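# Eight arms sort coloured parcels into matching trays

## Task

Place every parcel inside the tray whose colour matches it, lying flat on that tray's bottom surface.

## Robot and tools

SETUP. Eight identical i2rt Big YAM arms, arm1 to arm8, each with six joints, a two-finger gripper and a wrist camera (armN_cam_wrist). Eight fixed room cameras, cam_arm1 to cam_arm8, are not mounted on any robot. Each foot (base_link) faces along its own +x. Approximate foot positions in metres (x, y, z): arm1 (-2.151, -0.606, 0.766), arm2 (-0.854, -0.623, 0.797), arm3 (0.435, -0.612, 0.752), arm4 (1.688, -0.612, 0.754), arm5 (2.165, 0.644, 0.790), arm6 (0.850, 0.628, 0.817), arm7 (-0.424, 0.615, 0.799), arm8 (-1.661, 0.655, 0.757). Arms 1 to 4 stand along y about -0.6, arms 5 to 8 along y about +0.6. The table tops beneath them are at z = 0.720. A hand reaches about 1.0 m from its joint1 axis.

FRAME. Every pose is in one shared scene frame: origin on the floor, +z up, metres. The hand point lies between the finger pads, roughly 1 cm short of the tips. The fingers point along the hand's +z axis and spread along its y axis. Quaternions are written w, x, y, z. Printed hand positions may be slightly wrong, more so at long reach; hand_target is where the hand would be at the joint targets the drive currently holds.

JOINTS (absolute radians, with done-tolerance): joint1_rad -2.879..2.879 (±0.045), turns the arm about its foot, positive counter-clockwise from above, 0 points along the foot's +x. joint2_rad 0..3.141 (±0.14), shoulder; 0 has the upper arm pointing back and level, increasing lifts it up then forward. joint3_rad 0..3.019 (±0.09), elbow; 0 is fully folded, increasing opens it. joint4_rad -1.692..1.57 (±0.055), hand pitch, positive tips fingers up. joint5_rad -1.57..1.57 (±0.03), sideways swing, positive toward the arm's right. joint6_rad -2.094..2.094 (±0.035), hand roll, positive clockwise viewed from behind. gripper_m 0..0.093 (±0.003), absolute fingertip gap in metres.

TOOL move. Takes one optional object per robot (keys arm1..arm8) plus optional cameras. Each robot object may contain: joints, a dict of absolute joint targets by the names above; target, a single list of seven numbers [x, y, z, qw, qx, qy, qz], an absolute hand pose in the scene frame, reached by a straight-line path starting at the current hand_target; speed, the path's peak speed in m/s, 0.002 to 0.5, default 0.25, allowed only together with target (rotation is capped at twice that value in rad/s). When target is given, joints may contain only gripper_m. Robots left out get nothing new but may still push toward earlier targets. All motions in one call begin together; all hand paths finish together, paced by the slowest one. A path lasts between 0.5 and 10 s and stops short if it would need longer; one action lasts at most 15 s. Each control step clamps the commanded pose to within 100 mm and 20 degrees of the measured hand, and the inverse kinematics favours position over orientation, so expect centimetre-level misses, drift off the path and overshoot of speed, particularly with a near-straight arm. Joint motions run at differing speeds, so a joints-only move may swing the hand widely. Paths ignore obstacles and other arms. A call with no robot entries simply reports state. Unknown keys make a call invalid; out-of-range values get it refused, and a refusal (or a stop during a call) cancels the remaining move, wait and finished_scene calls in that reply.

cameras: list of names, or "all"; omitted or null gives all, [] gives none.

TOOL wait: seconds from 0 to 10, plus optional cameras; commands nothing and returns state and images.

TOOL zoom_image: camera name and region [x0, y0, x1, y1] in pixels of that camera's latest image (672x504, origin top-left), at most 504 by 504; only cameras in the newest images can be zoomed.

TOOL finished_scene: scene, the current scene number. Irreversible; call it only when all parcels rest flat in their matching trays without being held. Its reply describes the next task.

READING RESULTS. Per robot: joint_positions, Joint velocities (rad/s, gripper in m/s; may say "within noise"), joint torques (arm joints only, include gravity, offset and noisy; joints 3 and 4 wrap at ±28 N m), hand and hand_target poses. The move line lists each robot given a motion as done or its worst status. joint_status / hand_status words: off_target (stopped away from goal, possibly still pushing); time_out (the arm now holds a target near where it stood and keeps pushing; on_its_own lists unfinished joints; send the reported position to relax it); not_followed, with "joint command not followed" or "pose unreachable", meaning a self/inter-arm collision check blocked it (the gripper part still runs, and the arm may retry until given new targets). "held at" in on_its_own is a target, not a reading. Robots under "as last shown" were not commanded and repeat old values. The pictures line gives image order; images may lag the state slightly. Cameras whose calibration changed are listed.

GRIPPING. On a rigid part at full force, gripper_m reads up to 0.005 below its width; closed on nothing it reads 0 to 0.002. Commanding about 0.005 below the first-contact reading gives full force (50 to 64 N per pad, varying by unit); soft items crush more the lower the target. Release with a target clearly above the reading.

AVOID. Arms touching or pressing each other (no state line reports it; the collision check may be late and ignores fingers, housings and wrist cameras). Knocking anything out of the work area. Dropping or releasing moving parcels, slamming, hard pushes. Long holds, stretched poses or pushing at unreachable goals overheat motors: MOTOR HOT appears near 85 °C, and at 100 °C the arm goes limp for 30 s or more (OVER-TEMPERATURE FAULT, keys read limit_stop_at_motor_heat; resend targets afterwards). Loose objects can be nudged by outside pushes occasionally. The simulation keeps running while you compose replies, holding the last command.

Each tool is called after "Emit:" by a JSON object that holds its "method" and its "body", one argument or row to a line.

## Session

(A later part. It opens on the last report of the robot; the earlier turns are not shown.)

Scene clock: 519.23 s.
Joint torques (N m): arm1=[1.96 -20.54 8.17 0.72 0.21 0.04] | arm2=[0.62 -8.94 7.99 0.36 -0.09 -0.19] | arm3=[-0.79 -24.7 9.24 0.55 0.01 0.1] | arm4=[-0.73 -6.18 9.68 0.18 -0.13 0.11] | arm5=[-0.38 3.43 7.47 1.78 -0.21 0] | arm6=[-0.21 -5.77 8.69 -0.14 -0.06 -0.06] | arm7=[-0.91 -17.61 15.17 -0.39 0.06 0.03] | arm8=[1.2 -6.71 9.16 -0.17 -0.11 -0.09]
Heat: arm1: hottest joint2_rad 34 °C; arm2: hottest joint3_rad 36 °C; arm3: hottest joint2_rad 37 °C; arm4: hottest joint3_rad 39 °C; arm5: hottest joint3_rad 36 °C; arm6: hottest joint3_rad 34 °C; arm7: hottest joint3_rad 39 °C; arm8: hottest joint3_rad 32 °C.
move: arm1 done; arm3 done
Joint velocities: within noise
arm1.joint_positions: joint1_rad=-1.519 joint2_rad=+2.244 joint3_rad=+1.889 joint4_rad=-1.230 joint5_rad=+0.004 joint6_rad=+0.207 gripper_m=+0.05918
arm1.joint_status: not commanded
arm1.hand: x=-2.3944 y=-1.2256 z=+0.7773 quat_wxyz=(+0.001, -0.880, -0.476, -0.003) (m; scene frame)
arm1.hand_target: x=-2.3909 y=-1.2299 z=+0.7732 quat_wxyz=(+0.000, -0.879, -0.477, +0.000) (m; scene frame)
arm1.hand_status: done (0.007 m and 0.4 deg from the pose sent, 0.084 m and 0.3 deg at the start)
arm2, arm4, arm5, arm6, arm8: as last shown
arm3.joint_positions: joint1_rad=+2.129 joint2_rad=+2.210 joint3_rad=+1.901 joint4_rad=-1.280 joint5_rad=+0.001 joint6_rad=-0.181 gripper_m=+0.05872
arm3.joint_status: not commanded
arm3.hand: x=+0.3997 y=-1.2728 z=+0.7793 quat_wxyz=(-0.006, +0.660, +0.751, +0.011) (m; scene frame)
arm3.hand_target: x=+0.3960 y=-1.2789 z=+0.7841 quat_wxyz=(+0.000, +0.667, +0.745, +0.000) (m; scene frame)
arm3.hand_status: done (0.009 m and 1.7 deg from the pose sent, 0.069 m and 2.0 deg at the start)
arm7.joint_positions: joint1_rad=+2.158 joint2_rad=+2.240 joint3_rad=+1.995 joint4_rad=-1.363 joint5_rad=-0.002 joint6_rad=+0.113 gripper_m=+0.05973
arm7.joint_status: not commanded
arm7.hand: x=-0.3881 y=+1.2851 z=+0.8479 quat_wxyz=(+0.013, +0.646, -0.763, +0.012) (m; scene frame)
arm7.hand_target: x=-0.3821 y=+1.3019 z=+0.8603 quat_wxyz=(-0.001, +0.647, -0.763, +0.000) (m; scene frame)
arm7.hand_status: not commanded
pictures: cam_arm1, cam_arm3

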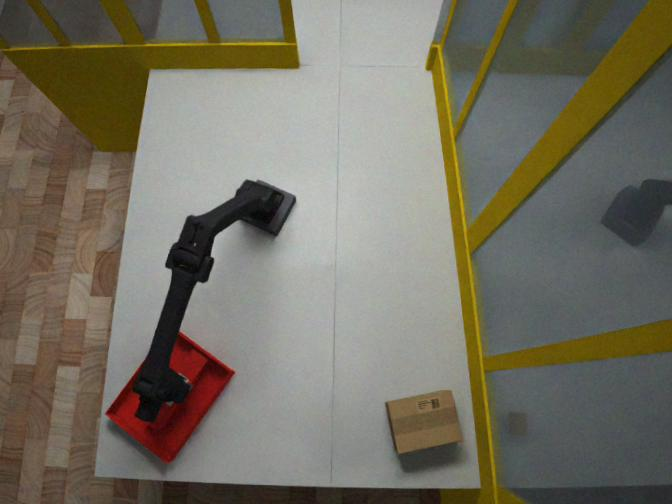

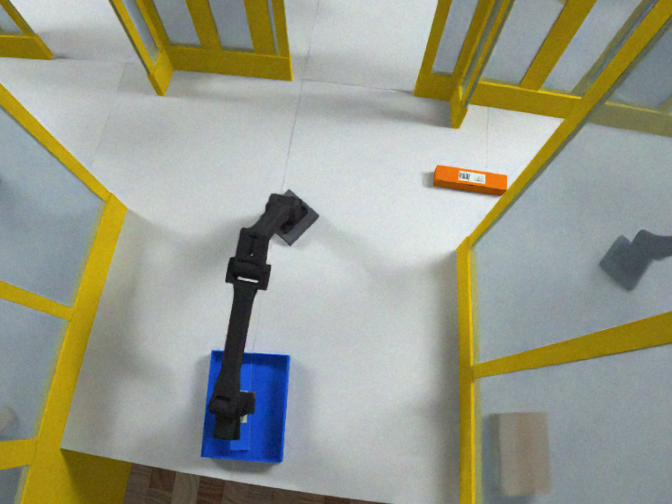

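Emit:
{"method": "move", "body": {
  "arm1": {"joints":{"gripper_m":0.092}},
  "arm3": {"joints":{"gripper_m":0.092}},
  "arm7": {"target":[-0.382,1.316,0.815,0,0.6468,-0.7627,0]},
  "cameras": ["cam_arm7"]
}}

Emit:
{"method": "zoom_image", "body": {
  "camera": "cam_arm7",
  "region": [320, 20, 460, 170]
}}

Emit:
{"method": "move", "body": {
  "arm1": {"target":[-2.389,-1.228,0.93,0,0.8788,0.4772,0]},
  "arm3": {"target":[0.396,-1.273,0.95,0,0.6670,0.7451,0]},
  "cameras": []
}}

Emit:
{"method": "move", "body": {
  "arm1": {"target":[-2.29,-0.96,1.1,0,0.8788,0.4772,0]},
  "arm3": {"target":[0.41,-0.99,1.1,0,0.6670,0.7451,0]},
  "cameras": ["cam_arm1","cam_arm3"]
}}

Scene clock: 531.07 s.
Joint torques (N m): arm1=[1.96 -20.13 8.23 0.68 0.18 0.03] | arm2=[0.62 -8.94 8.01 0.36 -0.09 -0.19] | arm3=[-0.85 -24.18 9.35 0.57 0.01 0.11] | arm4=[-0.67 -6.18 9.68 0.18 -0.13 0.11] | arm5=[-0.5 2.9 7.41 1.87 -0.19 0] | arm6=[-0.26 -5.77 8.7 -0.14 -0.06 -0.05] | arm7=[-0.97 -19.02 14.68 0.42 0.08 0.05] | arm8=[1.32 -6.89 9.22 -0.14 -0.1 -0.08]
Heat: arm1: hottest joint2_rad 37 °C; arm2: hottest joint3_rad 36 °C; arm3: hottest joint2_rad 39 °C; arm4: hottest joint3_rad 39 °C; arm5: hottest joint3_rad 36 °C; arm6: hottest joint3_rad 34 °C; arm7: hottest joint3_rad 41 °C; arm8: hottest joint3_rad 32 °C.
move: arm1 done; arm3 done; arm7 off_target
Joint velocities: within noise
arm1.joint_positions: joint1_rad=-1.519 joint2_rad=+2.244 joint3_rad=+1.889 joint4_rad=-1.230 joint5_rad=+0.004 joint6_rad=+0.207 gripper_m=+0.09189
arm1.joint_status: all done
arm1.hand: x=-2.3945 y=-1.2256 z=+0.7773 quat_wxyz=(+0.001, -0.880, -0.476, -0.003) (m; scene frame)
arm1.hand_target: x=-2.3909 y=-1.2299 z=+0.7732 quat_wxyz=(+0.000, -0.879, -0.477, +0.000) (m; scene frame)
arm1.hand_status: not commanded
arm2, arm4, arm5, arm6, arm8: as last shown
arm3.joint_positions: joint1_rad=+2.129 joint2_rad=+2.210 joint3_rad=+1.901 joint4_rad=-1.280 joint5_rad=+0.001 joint6_rad=-0.181 gripper_m=+0.09197
arm3.joint_status: all done
arm3.hand: x=+0.3997 y=-1.2728 z=+0.7793 quat_wxyz=(-0.006, +0.660, +0.751, +0.011) (m; scene frame)
arm3.hand_target: x=+0.3960 y=-1.2789 z=+0.7841 quat_wxyz=(+0.000, +0.667, +0.745, +0.000) (m; scene frame)
arm3.hand_status: not commanded
arm7.joint_positions: joint1_rad=+2.158 joint2_rad=+2.327 joint3_rad=+2.010 joint4_rad=-1.326 joint5_rad=-0.002 joint6_rad=+0.113 gripper_m=+0.05973
arm7.joint_status: not commanded
arm7.hand: x=-0.3879 y=+1.2902 z=+0.7960 quat_wxyz=(+0.025, +0.646, -0.763, +0.024) (m; scene frame)
arm7.hand_target: x=-0.3821 y=+1.3141 z=+0.8159 quat_wxyz=(+0.000, +0.647, -0.763, +0.000) (m; scene frame)
arm7.hand_status: off_target (0.033 m and 4.0 deg from the pose sent, 0.046 m and 2.0 deg at the start)
pictures: cam_arm7

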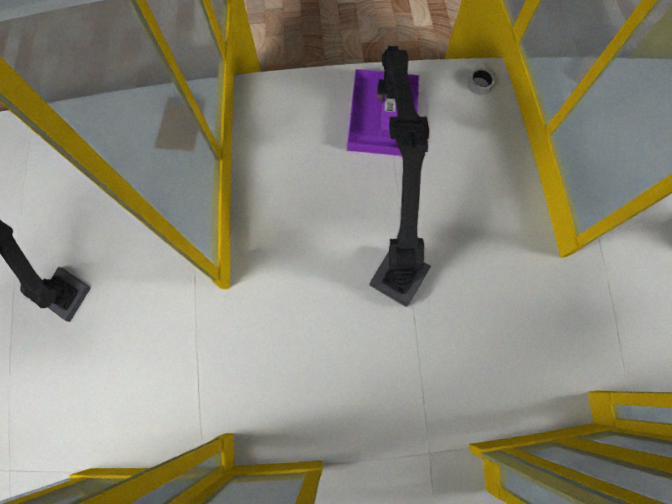

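Scaled by 3.360.

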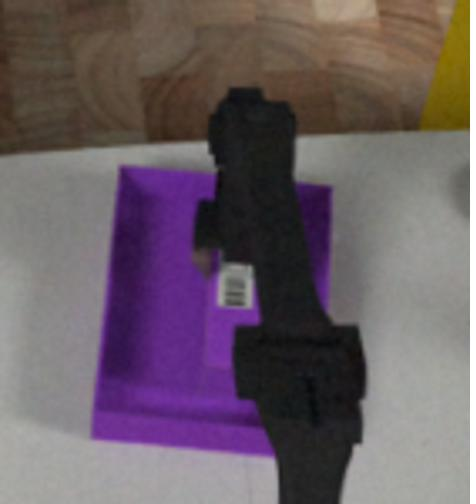

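Scene clock: 532.77 s.
Joint torques (N m): arm1=[2.08 -18.67 12.26 -0.25 0.2 0.07] | arm2=[0.62 -8.94 8.01 0.36 -0.09 -0.19] | arm3=[-0.62 -23.06 14.26 -0.25 0.01 0.11] | arm4=[-0.67 -6.18 9.68 0.18 -0.13 0.11] | arm5=[-0.03 2.96 7.53 1.98 -0.19 0.07] | arm6=[-0.21 -5.71 8.7 -0.13 -0.06 -0.05] | arm7=[-0.79 -18.9 14.69 0.38 0.07 0.05] | arm8=[1.2 -6.83 9.24 -0.1 -0.1 -0.1]
Heat: arm1: hottest joint2_rad 37 °C; arm2: hottest joint3_rad 36 °C; arm3: hottest joint2_rad 38 °C; arm4: hottest joint3_rad 39 °C; arm5: hottest joint3_rad 36 °C; arm6: hottest joint3_rad 34 °C; arm7: hottest joint3_rad 42 °C; arm8: hottest joint3_rad 32 °C.
move: arm1 off_target; arm3 off_target
Joint velocities: within noise
arm1.joint_positions: joint1_rad=-1.519 joint2_rad=+2.127 joint3_rad=+2.089 joint4_rad=-1.552 joint5_rad=+0.004 joint6_rad=+0.207 gripper_m=+0.09189
arm1.joint_status: not commanded
arm1.hand: x=-2.3916 y=-1.2155 z=+0.9271 quat_wxyz=(+0.003, -0.880, -0.476, -0.005) (m; scene frame)
arm1.hand_target: x=-2.3887 y=-1.2275 z=+0.9299 quat_wxyz=(+0.000, -0.879, -0.477, +0.000) (m; scene frame)
arm1.hand_status: off_target (0.013 m and 0.7 deg from the pose sent, 0.153 m and 0.4 deg at the start)
arm2, arm5, arm6, arm7, arm8: as last shown
arm3.joint_positions: joint1_rad=+2.129 joint2_rad=+2.115 joint3_rad=+2.142 joint4_rad=-1.631 joint5_rad=+0.001 joint6_rad=-0.181 gripper_m=+0.09197
arm3.joint_status: not commanded
arm3.hand: x=+0.3995 y=-1.2614 z=+0.9314 quat_wxyz=(-0.011, +0.660, +0.751, +0.017) (m; scene frame)
arm3.hand_target: x=+0.3960 y=-1.2719 z=+0.9501 quat_wxyz=(+0.001, +0.667, +0.745, +0.000) (m; scene frame)
arm3.hand_status: off_target (0.022 m and 2.5 deg from the pose sent, 0.171 m and 1.7 deg at the start; pose on its path clipped on 10 of 51 steps)
arm4.joint_positions: joint1_rad=+0.309 joint2_rad=+1.215 joint3_rad=+1.510 joint4_rad=-1.686 joint5_rad=+0.016 joint6_rad=-0.333 gripper_m=+0.09192
arm4.joint_status: not commanded
arm4.hand: x=+1.8059 y=-0.2631 z=+1.1273 quat_wxyz=(-0.076, +0.712, -0.697, -0.034) (m; scene frame)
arm4.hand_target: x=+1.8082 y=-0.2651 z=+1.1217 quat_wxyz=(-0.066, +0.708, -0.703, -0.029) (m; scene frame)
arm4.hand_status: not commanded
pictures: none
No camera images: "cameras" was empty.

Scene clock: 535.00 s.
Joint torques (N m): arm1=[1.96 -7.53 7.88 0.05 0.21 0.04] | arm2=[0.62 -8.94 8.01 0.36 -0.09 -0.19] | arm3=[-1.03 -10.7 9.36 -0.05 0.02 0.09] | arm4=[-0.67 -6.18 9.68 0.18 -0.13 0.11] | arm5=[-0.56 2.78 7.16 1.84 -0.18 0.03] | arm6=[-0.21 -5.77 8.68 -0.17 -0.06 -0.05] | arm7=[-0.91 -18.96 14.76 0.4 0.08 0.04] | arm8=[1.2 -7 9.2 -0.12 -0.09 -0.1]
Heat: arm1: hottest joint2_rad 37 °C; arm2: hottest joint3_rad 36 °C; arm3: hottest joint2_rad 38 °C; arm4: hottest joint3_rad 39 °C; arm5: hottest joint3_rad 36 °C; arm6: hottest joint3_rad 34 °C; arm7: hottest joint3_rad 42 °C; arm8: hottest joint3_rad 32 °C.
move: arm1 off_target; arm3 off_target
Joint velocities: within noise
arm1.joint_positions: joint1_rad=-1.519 joint2_rad=+1.310 joint3_rad=+1.492 joint4_rad=-1.675 joint5_rad=+0.004 joint6_rad=+0.207 gripper_m=+0.09189
arm1.joint_status: not commanded
arm1.hand: x=-2.2934 y=-0.9604 z=+1.1072 quat_wxyz=(-0.029, -0.879, -0.475, +0.032) (m; scene frame)
arm1.hand_target: x=-2.2900 y=-0.9600 z=+1.0994 quat_wxyz=(-0.018, -0.878, -0.477, +0.021) (m; scene frame)
arm1.hand_status: off_target (0.008 m and 5.0 deg from the pose sent, 0.325 m and 0.7 deg at the start; a joint's target at an end of its range on 30 of 67 steps)
arm2, arm4, arm6, arm7, arm8: as last shown
arm3.joint_positions: joint1_rad=+2.129 joint2_rad=+1.282 joint3_rad=+1.494 joint4_rad=-1.675 joint5_rad=+0.002 joint6_rad=-0.181 gripper_m=+0.09197
arm3.joint_status: not commanded
arm3.hand: x=+0.4127 y=-0.9921 z=+1.0984 quat_wxyz=(+0.033, +0.660, +0.750, -0.039) (m; scene frame)
arm3.hand_target: x=+0.4100 y=-0.9901 z=+1.0993 quat_wxyz=(+0.030, +0.666, +0.744, -0.038) (m; scene frame)
arm3.hand_status: off_target (0.004 m and 6.0 deg from the pose sent, 0.320 m and 2.5 deg at the start; a joint's target at an end of its range on 35 of 67 steps)
arm5.joint_positions: joint1_rad=+0.670 joint2_rad=+0.625 joint3_rad=+1.427 joint4_rad=-1.371 joint5_rad=+0.001 joint6_rad=-0.010 gripper_m=+0.09397
arm5.joint_status: not commanded
arm5.hand: x=+1.9538 y=+0.5510 z=+1.3379 quat_wxyz=(+0.092, +0.859, +0.183, -0.468) (m; scene frame)
arm5.hand_target: x=+1.9567 y=+0.5502 z=+1.3504 quat_wxyz=(+0.099, +0.853, +0.181, -0.480) (m; scene frame)
arm5.hand_status: not commanded
pictures: cam_arm1, cam_arm3

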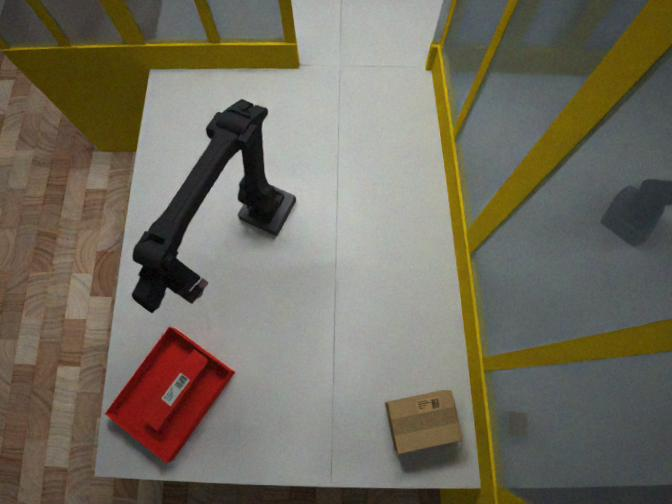

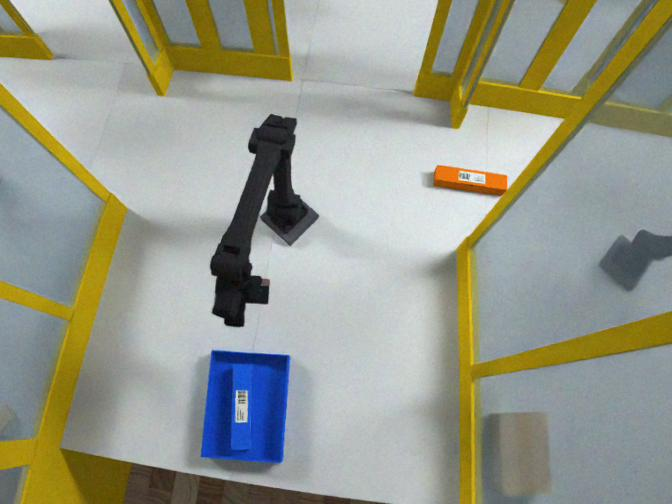

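Emit:
{"method": "zoom_image", "body": {
  "camera": "cam_arm7",
  "region": [340, 60, 430, 160]
}}

This scene's latest camera images include none from cam_arm7. They are from: cam_arm1, cam_arm3. cam_arm7's image comes with the result of a call that names it in "cameras".

Emit:
{"method": "move", "body": {
  "arm3": {"joints":{"joint1_rad":-2.18,"joint6_rad":0.35}},
  "cameras": ["cam_arm7"]
}}

Emit:
{"method": "zoom_image", "body": {
  "camera": "cam_arm7",
  "region": [340, 60, 430, 160]
}}

Emit:
{"method": "move", "body": {
  "arm3": {"target":[1.06,-0.387,0.95,0,0,1,0]},
  "cameras": ["arm3_cam_wrist"]
}}

Scene clock: 556.00 s.
Joint torques (N m): arm1=[1.73 -7.65 7.9 0.06 0.21 0.04] | arm2=[0.62 -8.94 8.01 0.36 -0.09 -0.19] | arm3=[-0.44 -10.46 9.39 0.01 -0.11 0.1] | arm4=[-0.67 -6.24 9.66 0.2 -0.13 0.11] | arm5=[-0.09 2.37 7.51 1.8 -0.19 0.06] | arm6=[-0.32 -5.77 8.7 -0.14 -0.06 -0.05] | arm7=[-0.56 -19.19 14.78 0.4 0.08 0.05] | arm8=[1.44 -7 9.18 -0.16 -0.08 -0.09]
Heat: arm1: hottest joint3_rad 35 °C; arm2: hottest joint3_rad 36 °C; arm3: hottest joint2_rad 35 °C; arm4: hottest joint3_rad 39 °C; arm5: hottest joint3_rad 36 °C; arm6: hottest joint3_rad 34 °C; arm7: hottest joint3_rad 43 °C; arm8: hottest joint3_rad 32 °C.
move: arm3 done
Joint velocities: within noise
arm1, arm2, arm4, arm5, arm6, arm7, arm8: as last shown
arm1.hand_target: x=-2.2900 y=-0.9600 z=+1.0994 quat_wxyz=(-0.018, -0.878, -0.477, +0.022) (m; scene frame)
arm3.joint_positions: joint1_rad=-2.183 joint2_rad=+1.282 joint3_rad=+1.494 joint4_rad=-1.675 joint5_rad=+0.006 joint6_rad=+0.336 gripper_m=+0.09203
arm3.joint_status: all done
arm3.hand: x=+0.7901 y=-0.4860 z=+1.1035 quat_wxyz=(-0.055, +0.006, -0.998, -0.018) (m; scene frame)
arm3.hand_target: x=+0.7878 y=-0.4854 z=+1.1044 quat_wxyz=(-0.052, +0.000, -0.998, -0.018) (m; scene frame)
arm3.hand_status: not commanded
pictures: cam_arm7

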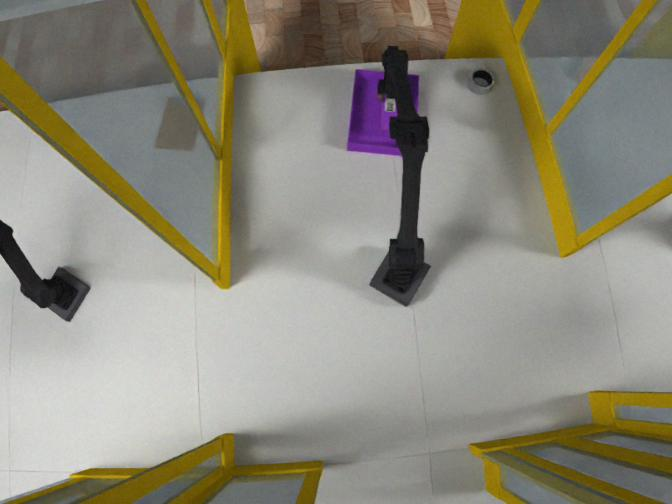

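Scaled by 5.040.

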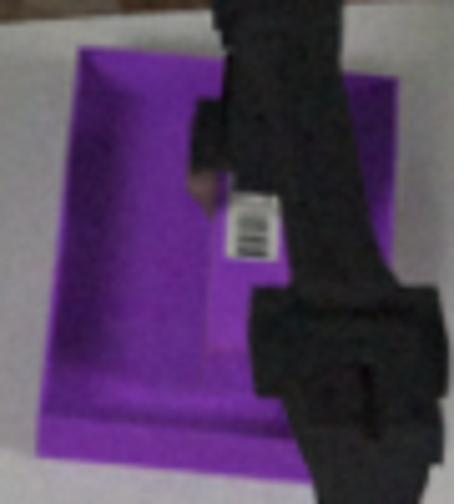

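Scene clock: 558.40 s.
Joint torques (N m): arm1=[1.85 -7.41 7.91 0.1 0.22 0.04] | arm2=[0.62 -8.94 7.99 0.36 -0.09 -0.19] | arm3=[-0.44 -23.12 14.2 -0.28 -0.18 0.08] | arm4=[-0.67 -6.18 9.68 0.2 -0.13 0.11] | arm5=[-0.03 3.49 7.43 1.78 -0.18 0.04] | arm6=[-0.26 -5.77 8.68 -0.14 -0.06 -0.05] | arm7=[-0.73 -19.08 14.76 0.39 0.08 0.04] | arm8=[1.32 -6.95 9.13 -0.17 -0.11 -0.11]
Heat: arm1: hottest joint3_rad 35 °C; arm2: hottest joint3_rad 36 °C; arm3: hottest joint2_rad 35 °C; arm4: hottest joint3_rad 40 °C; arm5: hottest joint3_rad 36 °C; arm6: hottest joint3_rad 34 °C; arm7: hottest joint3_rad 43 °C; arm8: hottest joint3_rad 32 °C.
move: arm3 off_target
Joint velocities: within noise
arm1, arm2, arm4, arm5, arm6, arm7, arm8: as last shown
arm3.joint_positions: joint1_rad=-2.183 joint2_rad=+2.139 joint3_rad=+2.161 joint4_rad=-1.639 joint5_rad=+0.006 joint6_rad=+0.336 gripper_m=+0.09203
arm3.joint_status: not commanded
arm3.hand: x=+1.0491 y=-0.3914 z=+0.9321 quat_wxyz=(+0.018, +0.006, -1.000, +0.008) (m; scene frame)
arm3.hand_target: x=+1.0590 y=-0.3873 z=+0.9500 quat_wxyz=(-0.001, +0.000, -1.000, +0.000) (m; scene frame)
arm3.hand_status: off_target (0.021 m and 2.4 deg from the pose sent, 0.326 m and 6.7 deg at the start)
pictures: arm3_cam_wrist
camera_calibration:
arm3_cam_wrist: T_world_to_cam=[[0.00804417, -0.99966, 0.0247926, -0.423945], [-0.791649, 0.00878097, 0.610914, 0.270392], [-0.610924, -0.0245413, -0.791309, 1.49291], [0, 0, 0, 1]] pos_world=[1.12952, -0.389538, 1.02668]

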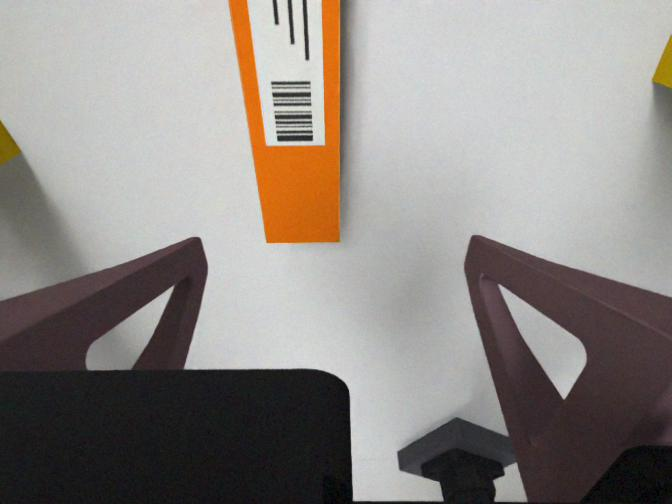

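Emit:
{"method": "move", "body": {
  "arm3": {"target":[1.078,-0.366,0.85,0,0,1,0]},
  "arm7": {"target":[-0.386,1.272,0.85,0,0.6468,-0.7627,0]},
  "cameras": ["arm3_cam_wrist","cam_arm7"]
}}

Emit:
{"method": "zoom_image", "body": {
  "camera": "cam_arm7",
  "region": [340, 60, 430, 160]
}}

Scene clock: 576.03 s.
Joint torques (N m): arm1=[2.08 -7.59 7.95 0.05 0.19 0.03] | arm2=[0.62 -8.88 8.01 0.36 -0.09 -0.19] | arm3=[0.67 -26.29 10.48 0.51 -0.21 0.14] | arm4=[-0.67 -6.18 9.68 0.2 -0.13 0.11] | arm5=[-0.32 3.02 7.35 1.83 -0.21 0.02] | arm6=[-0.15 -5.77 8.69 -0.16 -0.05 -0.06] | arm7=[-0.62 -18.9 8.8 0.49 0.06 0.06] | arm8=[1.08 -6.89 9.18 -0.18 -0.12 -0.11]
Heat: arm1: hottest joint3_rad 35 °C; arm2: hottest joint3_rad 36 °C; arm3: hottest joint2_rad 36 °C; arm4: hottest joint3_rad 40 °C; arm5: hottest joint3_rad 36 °C; arm6: hottest joint3_rad 34 °C; arm7: hottest joint3_rad 44 °C; arm8: hottest joint3_rad 32 °C.
move: arm3 off_target; arm7 done
Joint velocities: within noise
arm1, arm2, arm4, arm5, arm8: as last shown
arm3.joint_positions: joint1_rad=-2.178 joint2_rad=+2.253 joint3_rad=+2.109 joint4_rad=-1.473 joint5_rad=+0.006 joint6_rad=+0.351 gripper_m=+0.09203
arm3.joint_status: not commanded
arm3.hand: x=+1.0733 y=-0.3784 z=+0.8375 quat_wxyz=(+0.018, +0.001, -1.000, +0.008) (m; scene frame)
arm3.hand_target: x=+1.0775 y=-0.3661 z=+0.8501 quat_wxyz=(+0.000, +0.000, -1.000, +0.000) (m; scene frame)
arm3.hand_status: off_target (0.018 m and 2.3 deg from the pose sent, 0.091 m and 2.4 deg at the start)
arm6.joint_positions: joint1_rad=-1.340 joint2_rad=+1.193 joint3_rad=+1.320 joint4_rad=-1.697 joint5_rad=+0.002 joint6_rad=-0.387 gripper_m=+0.09188
arm6.joint_status: not commanded
arm6.hand: x=+0.7273 y=+0.3282 z=+1.1271 quat_wxyz=(+0.001, -0.707, -0.707, +0.001) (m; scene frame)
arm6.hand_target: x=+0.7300 y=+0.3299 z=+1.1300 quat_wxyz=(+0.000, -0.707, -0.707, +0.000) (m; scene frame)
arm6.hand_status: not commanded
arm7.joint_positions: joint1_rad=+2.158 joint2_rad=+2.184 joint3_rad=+1.897 joint4_rad=-1.297 joint5_rad=-0.002 joint6_rad=+0.113 gripper_m=+0.05973
arm7.joint_status: not commanded
arm7.hand: x=-0.3888 y=+1.2720 z=+0.8480 quat_wxyz=(+0.005, +0.646, -0.763, +0.003) (m; scene frame)
arm7.hand_target: x=-0.3861 y=+1.2721 z=+0.8502 quat_wxyz=(+0.000, +0.647, -0.763, +0.000) (m; scene frame)
arm7.hand_status: done (0.003 m and 0.7 deg from the pose sent, 0.057 m and 4.0 deg at the start)
pictures: arm3_cam_wrist, cam_arm7
camera_calibration:
arm3_cam_wrist: T_world_to_cam=[[-0.00148496, -0.999677, 0.0253591, -0.399065], [-0.791689, 0.0166677, 0.610697, 0.350404], [-0.610923, -0.0191696, -0.791458, 1.4353], [0, 0, 0, 1]] pos_world=[1.15368, -0.377262, 0.93211]

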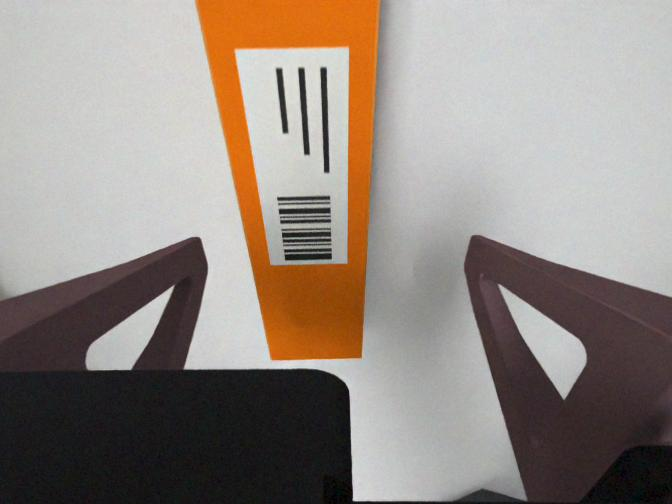

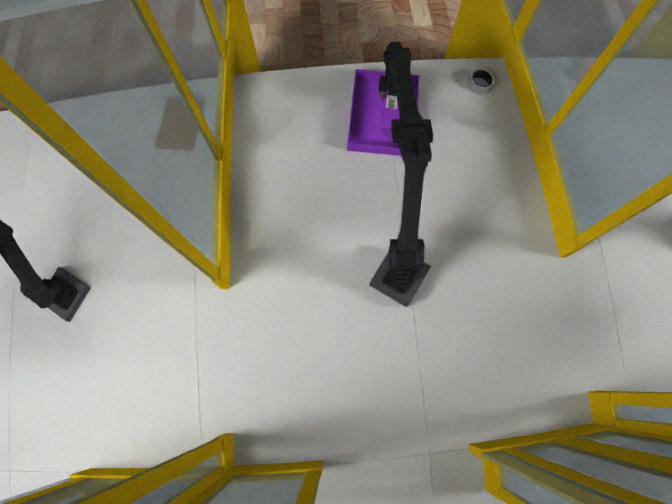

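Scaled by 5.040.

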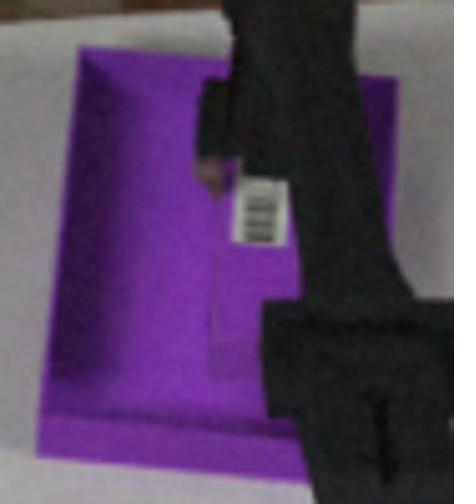

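Emit:
{"method": "move", "body": {
  "arm3": {"target":[1.072,-0.355,0.770,0,0,1,0]},
  "arm7": {"target":[-0.386,1.281,0.780,0,0.6468,-0.7627,0]},
  "cameras": ["arm3_cam_wrist","cam_arm7"]
}}

Emit:
{"method": "zoom_image", "body": {
  "camera": "cam_arm7",
  "region": [340, 60, 430, 160]
}}

Scene clock: 587.27 s.
Joint torques (N m): arm1=[1.85 -8 7.9 0.09 0.2 0.05] | arm2=[0.62 -8.94 7.99 0.36 -0.09 -0.19] | arm3=[0.5 -24.23 9.29 0.58 -0.2 0.17] | arm4=[-0.67 -6.24 9.68 0.2 -0.13 0.11] | arm5=[0.03 2.67 7.57 1.8 -0.15 0.08] | arm6=[-0.26 -5.71 8.66 -0.16 -0.06 -0.05] | arm7=[-0.38 -17.79 9.14 0.58 0.05 0.07] | arm8=[1.26 -7.18 9.22 -0.05 -0.09 -0.11]
Heat: arm1: hottest joint3_rad 35 °C; arm2: hottest joint3_rad 36 °C; arm3: hottest joint2_rad 38 °C; arm4: hottest joint3_rad 40 °C; arm5: hottest joint3_rad 36 °C; arm6: hottest joint3_rad 34 °C; arm7: hottest joint3_rad 44 °C; arm8: hottest joint3_rad 32 °C.
move: arm3 done; arm7 done
Joint velocities: within noise
arm1, arm4, arm5, arm6: as last shown
arm2.joint_positions: joint1_rad=-1.005 joint2_rad=+1.218 joint3_rad=+1.404 joint4_rad=-1.671 joint5_rad=+0.001 joint6_rad=-0.506 gripper_m=+0.09194
arm2.joint_status: not commanded
arm2.hand: x=-0.8202 y=-0.2738 z=+1.1327 quat_wxyz=(-0.038, +0.836, -0.547, -0.020) (m; scene frame)
arm2.hand_target: x=-0.8222 y=-0.2750 z=+1.1294 quat_wxyz=(-0.030, +0.841, -0.540, -0.016) (m; scene frame)
arm2.hand_status: not commanded
arm3.joint_positions: joint1_rad=-2.159 joint2_rad=+2.288 joint3_rad=+1.991 joint4_rad=-1.297 joint5_rad=+0.006 joint6_rad=+0.368 gripper_m=+0.09203
arm3.joint_status: not commanded
arm3.hand: x=+1.0706 y=-0.3653 z=+0.7704 quat_wxyz=(+0.007, +0.002, -1.000, +0.004) (m; scene frame)
arm3.hand_target: x=+1.0719 y=-0.3551 z=+0.7702 quat_wxyz=(+0.000, +0.000, -1.000, +0.000) (m; scene frame)
arm3.hand_status: done (0.010 m and 0.9 deg from the pose sent, 0.072 m and 2.2 deg at the start)
arm7.joint_positions: joint1_rad=+2.158 joint2_rad=+2.266 joint3_rad=+1.861 joint4_rad=-1.176 joint5_rad=-0.002 joint6_rad=+0.113 gripper_m=+0.05973
arm7.joint_status: not commanded
arm7.hand: x=-0.3885 y=+1.2791 z=+0.7825 quat_wxyz=(+0.004, +0.646, -0.763, +0.002) (m; scene frame)
arm7.hand_target: x=-0.3861 y=+1.2810 z=+0.7801 quat_wxyz=(+0.000, +0.647, -0.763, +0.000) (m; scene frame)
arm7.hand_status: done (0.004 m and 0.5 deg from the pose sent, 0.069 m and 0.7 deg at the start)
arm8.joint_positions: joint1_rad=+0.006 joint2_rad=+1.205 joint3_rad=+1.495 joint4_rad=-1.672 joint5_rad=-0.001 joint6_rad=-0.164 gripper_m=+0.09192
arm8.joint_status: not commanded
arm8.hand: x=-1.8655 y=+0.3571 z=+1.1337 quat_wxyz=(-0.038, -0.840, -0.535, +0.086) (m; scene frame)
arm8.hand_target: x=-1.8670 y=+0.3590 z=+1.1292 quat_wxyz=(-0.033, -0.840, -0.536, +0.078) (m; scene frame)
arm8.hand_status: not commanded
pictures: arm3_cam_wrist, cam_arm7
camera_calibration:
arm3_cam_wrist: T_world_to_cam=[[-0.000517146, -0.999847, 0.0174851, -0.379284], [-0.805209, 0.0107849, 0.592894, 0.415082], [-0.592992, -0.0137726, -0.805091, 1.37409], [0, 0, 0, 1]] pos_world=[1.14886, -0.364778, 0.866802]

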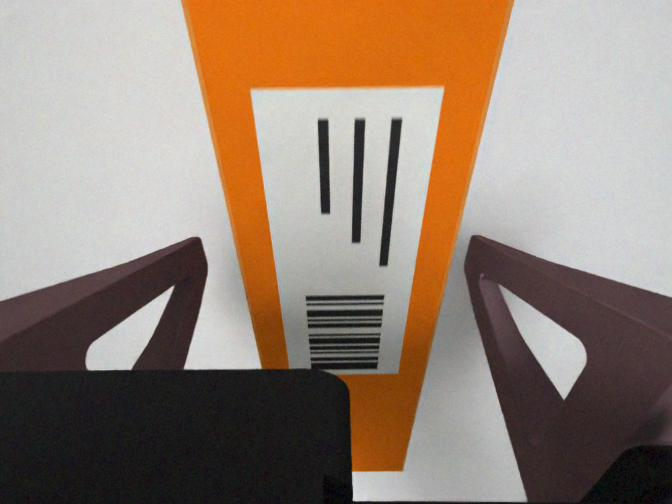

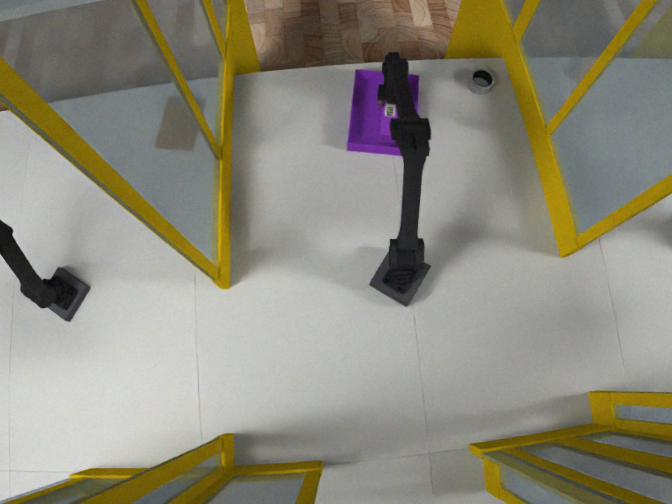

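Scaled by 5.040.

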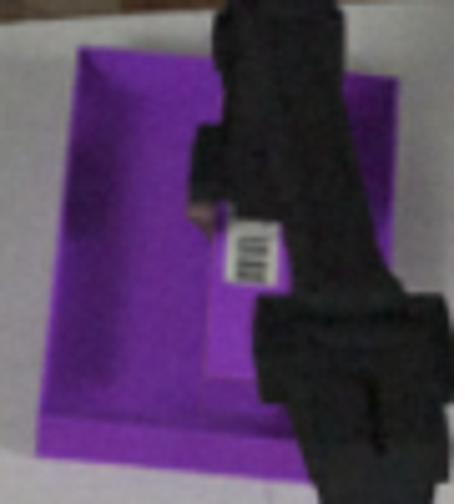

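Emit:
{"method": "move", "body": {
  "arm3": {"joints":{"gripper_m":0.045}},
  "arm7": {"joints":{"gripper_m":0.092}},
  "cameras": []
}}

Emit:
{"method": "move", "body": {
  "arm3": {"target":[1.072,-0.355,0.95,0,0,1,0]},
  "arm7": {"target":[-0.386,1.279,0.94,0,0.6468,-0.7627,0]},
  "cameras": []
}}

Emit:
{"method": "move", "body": {
  "arm3": {"target":[0.79,-0.486,1.1,0,0,1,0]},
  "arm7": {"target":[-0.41,0.98,1.1,0,0.6468,-0.7627,0]},
  "cameras": ["cam_arm7"]
}}

Emit:
{"method": "move", "body": {
  "arm3": {"joints":{"joint1_rad":-1.21,"joint6_rad":-0.22}},
  "arm6": {"joints":{"joint1_rad":0.2}},
  "cameras": []
}}

Emit:
{"method": "move", "body": {
  "arm3": {"target":[0.597,0.01,0.95,0,0.7071,-0.7071,0]},
  "cameras": ["arm3_cam_wrist"]
}}

Scene clock: 601.73 s.
Joint torques (N m): arm1=[2.32 -7.53 7.91 0.09 0.21 0.06] | arm2=[0.62 -8.88 8.01 0.36 -0.09 -0.19] | arm3=[0.38 -24.53 9.25 0.58 -0.19 0.13] | arm4=[-0.67 -6.18 9.68 0.18 -0.13 0.11] | arm5=[-0.32 3.19 7.47 1.77 -0.19 0.04] | arm6=[-0.26 -5.77 8.7 -0.16 -0.06 -0.05] | arm7=[-0.44 -18.32 9.13 0.47 0.06 0.09] | arm8=[1.38 -6.71 9.2 -0.13 -0.1 -0.09]
Heat: arm1: hottest joint3_rad 35 °C; arm2: hottest joint3_rad 36 °C; arm3: hottest joint2_rad 36 °C; arm4: hottest joint3_rad 40 °C; arm5: hottest joint3_rad 36 °C; arm6: hottest joint3_rad 34 °C; arm7: hottest joint3_rad 45 °C; arm8: hottest joint3_rad 32 °C.
move: arm3 off_target; arm7 done
Joint velocities: within noise
arm1, arm2, arm4, arm5, arm6, arm8: as last shown
arm3.joint_positions: joint1_rad=-2.159 joint2_rad=+2.288 joint3_rad=+1.991 joint4_rad=-1.297 joint5_rad=+0.006 joint6_rad=+0.369 gripper_m=+0.05863
arm3.joint_status: gripper_m off_target (ended at +0.05866, target +0.04500)
arm3.hand: x=+1.0706 y=-0.3653 z=+0.7704 quat_wxyz=(+0.007, +0.002, -1.000, +0.004) (m; scene frame)
arm3.hand_target: x=+1.0718 y=-0.3551 z=+0.7702 quat_wxyz=(+0.000, +0.000, -1.000, +0.000) (m; scene frame)
arm3.hand_status: not commanded
arm7.joint_positions: joint1_rad=+2.158 joint2_rad=+2.266 joint3_rad=+1.861 joint4_rad=-1.176 joint5_rad=-0.002 joint6_rad=+0.113 gripper_m=+0.09185
arm7.joint_status: all done
arm7.hand: x=-0.3885 y=+1.2791 z=+0.7825 quat_wxyz=(+0.004, +0.646, -0.763, +0.002) (m; scene frame)
arm7.hand_target: x=-0.3861 y=+1.2810 z=+0.7801 quat_wxyz=(+0.000, +0.647, -0.763, +0.000) (m; scene frame)
arm7.hand_status: not commanded
pictures: none
No camera images: "cameras" was empty.

Scene clock: 603.37 s.
Joint torques (N m): arm1=[2.08 -7.41 8.01 0.08 0.18 0.07] | arm2=[0.62 -8.94 7.99 0.38 -0.09 -0.19] | arm3=[0.44 -25.58 14.42 -0.25 -0.2 0.13] | arm4=[-0.67 -6.18 9.68 0.18 -0.13 0.11] | arm5=[-0.85 3.02 7.47 1.92 -0.18 0.04] | arm6=[-0.21 -5.77 8.68 -0.17 -0.06 -0.05] | arm7=[-0.62 -17.49 15.13 -0.35 0.06 0.08] | arm8=[1.38 -6.95 9.16 -0.13 -0.11 -0.09]
Heat: arm1: hottest joint3_rad 35 °C; arm2: hottest joint3_rad 36 °C; arm3: hottest joint2_rad 36 °C; arm4: hottest joint3_rad 40 °C; arm5: hottest joint3_rad 36 °C; arm6: hottest joint3_rad 34 °C; arm7: hottest joint3_rad 45 °C; arm8: hottest joint3_rad 32 °C.
move: arm3 off_target; arm7 off_target
Joint velocities: within noise
arm1, arm2, arm4, arm5, arm6, arm8: as last shown
arm3.joint_positions: joint1_rad=-2.158 joint2_rad=+2.231 joint3_rad=+2.281 joint4_rad=-1.672 joint5_rad=+0.006 joint6_rad=+0.369 gripper_m=+0.05863
arm3.joint_status: not commanded
arm3.hand: x=+1.0650 y=-0.3675 z=+0.9181 quat_wxyz=(+0.020, +0.002, -1.000, +0.009) (m; scene frame)
arm3.hand_target: x=+1.0702 y=-0.3558 z=+0.9497 quat_wxyz=(-0.008, +0.000, -1.000, -0.004) (m; scene frame)
arm3.hand_status: off_target (0.035 m and 2.5 deg from the pose sent, 0.180 m and 0.9 deg at the start; pose on its path clipped on 12 of 49 steps; a joint's target at an end of its range on 19 of 49 steps)
arm7.joint_positions: joint1_rad=+2.158 joint2_rad=+2.133 joint3_rad=+2.011 joint4_rad=-1.491 joint5_rad=-0.002 joint6_rad=+0.113 gripper_m=+0.09194
arm7.joint_status: not commanded
arm7.hand: x=-0.3892 y=+1.2636 z=+0.9237 quat_wxyz=(+0.014, +0.646, -0.763, +0.013) (m; scene frame)
arm7.hand_target: x=-0.3861 y=+1.2778 z=+0.9400 quat_wxyz=(+0.000, +0.647, -0.763, +0.000) (m; scene frame)
arm7.hand_status: off_target (0.023 m and 2.2 deg from the pose sent, 0.158 m and 0.5 deg at the start)
pictures: none
No camera images: "cameras" was empty.

Scene clock: 605.67 s.
Joint torques (N m): arm1=[2.26 -7.18 7.98 0.05 0.18 0.04] | arm2=[0.62 -8.94 8.01 0.36 -0.09 -0.19] | arm3=[-1.73 -10.87 9.48 0.01 -0.2 -0.22] | arm4=[-0.67 -6.18 9.68 0.2 -0.13 0.11] | arm5=[-0.09 3.19 7.36 1.95 -0.17 0.08] | arm6=[-0.26 -5.77 8.69 -0.16 -0.06 -0.06] | arm7=[0.56 -8.06 8.96 -0.24 0.05 0.21] | arm8=[1.14 -6.71 9.11 -0.16 -0.09 -0.1]
Heat: arm1: hottest joint3_rad 35 °C; arm2: hottest joint3_rad 36 °C; arm3: hottest joint2_rad 36 °C; arm4: hottest joint3_rad 40 °C; arm5: hottest joint3_rad 36 °C; arm6: hottest joint3_rad 34 °C; arm7: hottest joint3_rad 45 °C; arm8: hottest joint3_rad 32 °C.
move: arm3 off_target; arm7 done
Joint velocities: within noise
arm1, arm2, arm5, arm6, arm8: as last shown
arm3.joint_positions: joint1_rad=-2.170 joint2_rad=+1.295 joint3_rad=+1.489 joint4_rad=-1.675 joint5_rad=+0.006 joint6_rad=+0.364 gripper_m=+0.05863
arm3.joint_status: not commanded
arm3.hand: x=+0.7902 y=-0.4805 z=+1.0969 quat_wxyz=(-0.046, -0.001, -0.999, -0.016) (m; scene frame)
arm3.hand_target: x=+0.7900 y=-0.4859 z=+1.0993 quat_wxyz=(-0.045, +0.000, -0.999, -0.017) (m; scene frame)
arm3.hand_status: off_target (0.006 m and 5.6 deg from the pose sent, 0.350 m and 2.6 deg at the start; a joint's target at an end of its range on 35 of 69 steps)
arm4.joint_positions: joint1_rad=+0.309 joint2_rad=+1.215 joint3_rad=+1.510 joint4_rad=-1.686 joint5_rad=+0.016 joint6_rad=-0.333 gripper_m=+0.09192
arm4.joint_status: not commanded
arm4.hand: x=+1.8059 y=-0.2631 z=+1.1273 quat_wxyz=(-0.076, +0.712, -0.697, -0.034) (m; scene frame)
arm4.hand_target: x=+1.8082 y=-0.2651 z=+1.1217 quat_wxyz=(-0.066, +0.708, -0.703, -0.029) (m; scene frame)
arm4.hand_status: not commanded
arm7.joint_positions: joint1_rad=+2.165 joint2_rad=+1.299 joint3_rad=+1.397 joint4_rad=-1.647 joint5_rad=-0.002 joint6_rad=+0.120 gripper_m=+0.09194
arm7.joint_status: not commanded
arm7.hand: x=-0.4065 y=+0.9847 z=+1.1055 quat_wxyz=(-0.008, +0.646, -0.763, -0.010) (m; scene frame)
arm7.hand_target: x=-0.4099 y=+0.9801 z=+1.1001 quat_wxyz=(+0.000, +0.647, -0.763, +0.000) (m; scene frame)
arm7.hand_status: done (0.008 m and 1.4 deg from the pose sent, 0.335 m and 2.2 deg at the start)
pictures: cam_arm7

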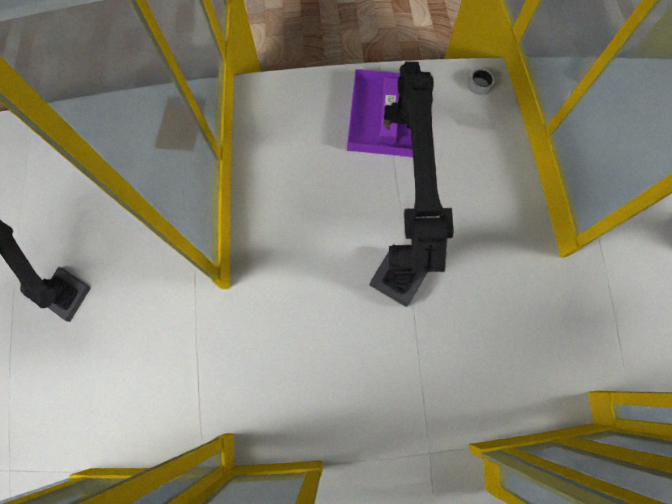

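Scene clock: 607.57 s.
Joint torques (N m): arm1=[2.37 -7.65 7.92 0.08 0.18 0.06] | arm2=[0.62 -8.94 8.01 0.36 -0.09 -0.19] | arm3=[0.32 -10.87 9.55 0.03 -0.17 -0.24] | arm4=[-0.67 -6.18 9.68 0.18 -0.13 0.11] | arm5=[0.03 3.14 7.41 1.87 -0.18 0.01] | arm6=[-0.09 -5.77 8.7 -0.14 0.06 -0.05] | arm7=[0.56 -8 9.03 -0.28 0.07 0.2] | arm8=[1.38 -6.65 9.17 -0.18 -0.08 -0.09]
Heat: arm1: hottest joint3_rad 35 °C; arm2: hottest joint3_rad 36 °C; arm3: hottest joint2_rad 36 °C; arm4: hottest joint3_rad 40 °C; arm5: hottest joint3_rad 36 °C; arm6: hottest joint3_rad 34 °C; arm7: hottest joint3_rad 45 °C; arm8: hottest joint3_rad 33 °C.
move: arm3 done; arm6 done
Joint velocities: within noise
arm1.joint_positions: joint1_rad=-1.519 joint2_rad=+1.310 joint3_rad=+1.492 joint4_rad=-1.675 joint5_rad=+0.004 joint6_rad=+0.207 gripper_m=+0.09189
arm1.joint_status: not commanded
arm1.hand: x=-2.2934 y=-0.9604 z=+1.1072 quat_wxyz=(-0.029, -0.879, -0.475, +0.032) (m; scene frame)
arm1.hand_target: x=-2.2900 y=-0.9600 z=+1.0994 quat_wxyz=(-0.018, -0.878, -0.477, +0.022) (m; scene frame)
arm1.hand_status: not commanded
arm2, arm4, arm7, arm8: as last shown
arm3.joint_positions: joint1_rad=-1.222 joint2_rad=+1.295 joint3_rad=+1.489 joint4_rad=-1.675 joint5_rad=+0.004 joint6_rad=-0.204 gripper_m=+0.05863
arm3.joint_status: all done
arm3.hand: x=+0.5331 y=-0.2463 z=+1.0968 quat_wxyz=(-0.044, +0.685, -0.727, -0.022) (m; scene frame)
arm3.hand_target: x=+0.5280 y=-0.2469 z=+1.0992 quat_wxyz=(-0.043, +0.696, -0.717, -0.022) (m; scene frame)
arm3.hand_status: not commanded
arm5.joint_positions: joint1_rad=+0.670 joint2_rad=+0.625 joint3_rad=+1.427 joint4_rad=-1.371 joint5_rad=+0.001 joint6_rad=-0.010 gripper_m=+0.09397
arm5.joint_status: not commanded
arm5.hand: x=+1.9538 y=+0.5510 z=+1.3379 quat_wxyz=(+0.092, +0.859, +0.183, -0.468) (m; scene frame)
arm5.hand_target: x=+1.9567 y=+0.5502 z=+1.3504 quat_wxyz=(+0.099, +0.853, +0.181, -0.480) (m; scene frame)
arm5.hand_status: not commanded
arm6.joint_positions: joint1_rad=+0.193 joint2_rad=+1.193 joint3_rad=+1.320 joint4_rad=-1.697 joint5_rad=-0.002 joint6_rad=-0.387 gripper_m=+0.09189
arm6.joint_status: all done
arm6.hand: x=+1.1459 y=+0.4946 z=+1.1270 quat_wxyz=(+0.000, -0.019, -1.000, -0.001) (m; scene frame)
arm6.hand_target: x=+1.1444 y=+0.4973 z=+1.1299 quat_wxyz=(+0.000, -0.018, -1.000, +0.000) (m; scene frame)
arm6.hand_status: not commanded
pictures: none
No camera images: "cameras" was empty.

Scene clock: 609.80 s.
Joint torques (N m): arm1=[1.96 -7.59 7.84 -0.03 0.18 0.06] | arm2=[0.62 -8.94 8.01 0.36 -0.09 -0.19] | arm3=[-0.26 -22.65 14.38 -0.39 -0.29 -0.23] | arm4=[-0.73 -6.24 9.68 0.2 -0.13 0.11] | arm5=[-0.26 2.78 7.64 1.77 -0.18 0.05] | arm6=[-0.21 -5.77 8.7 -0.16 0.05 -0.05] | arm7=[0.44 -8.06 8.95 -0.24 0.05 0.21] | arm8=[1.26 -6.89 9.21 -0.06 -0.09 -0.1]
Heat: arm1: hottest joint3_rad 35 °C; arm2: hottest joint3_rad 36 °C; arm3: hottest joint2_rad 36 °C; arm4: hottest joint3_rad 40 °C; arm5: hottest joint3_rad 36 °C; arm6: hottest joint3_rad 34 °C; arm7: hottest joint3_rad 44 °C; arm8: hottest joint3_rad 33 °C.
move: arm3 off_target
Joint velocities: within noise
arm1, arm2, arm4, arm5, arm6, arm7, arm8: as last shown
arm3.joint_positions: joint1_rad=-1.222 joint2_rad=+2.070 joint3_rad=+2.031 joint4_rad=-1.588 joint5_rad=+0.001 joint6_rad=-0.239 gripper_m=+0.05863
arm3.joint_status: not commanded
arm3.hand: x=+0.5982 y=-0.0039 z=+0.9263 quat_wxyz=(+0.020, +0.699, -0.715, +0.014) (m; scene frame)
arm3.hand_target: x=+0.5967 y=+0.0087 z=+0.9500 quat_wxyz=(-0.001, +0.707, -0.707, +0.000) (m; scene frame)
arm3.hand_status: off_target (0.027 m and 3.1 deg from the pose sent, 0.302 m and 6.5 deg at the start)
pictures: arm3_cam_wrist
camera_calibration:
arm3_cam_wrist: T_world_to_cam=[[0.999617, -0.0275489, 0.0025238, -0.601546], [-0.0231619, -0.783551, 0.620895, -0.558477], [-0.0151275, -0.620716, -0.78389, 0.856765], [0, 0, 0, 1]] pos_world=[0.601341, 0.0776401, 1.01988]

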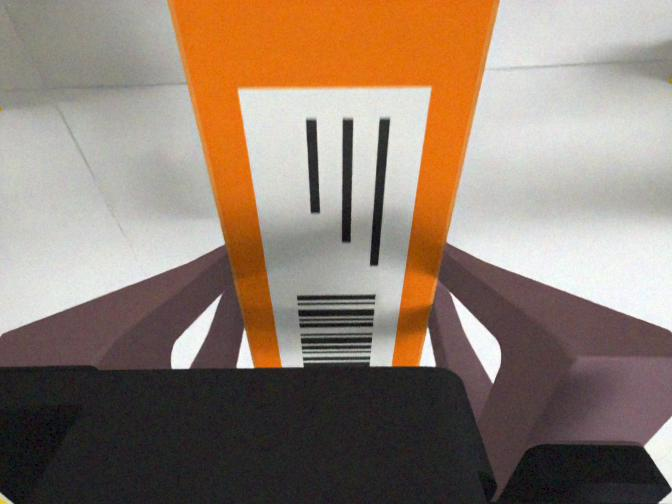

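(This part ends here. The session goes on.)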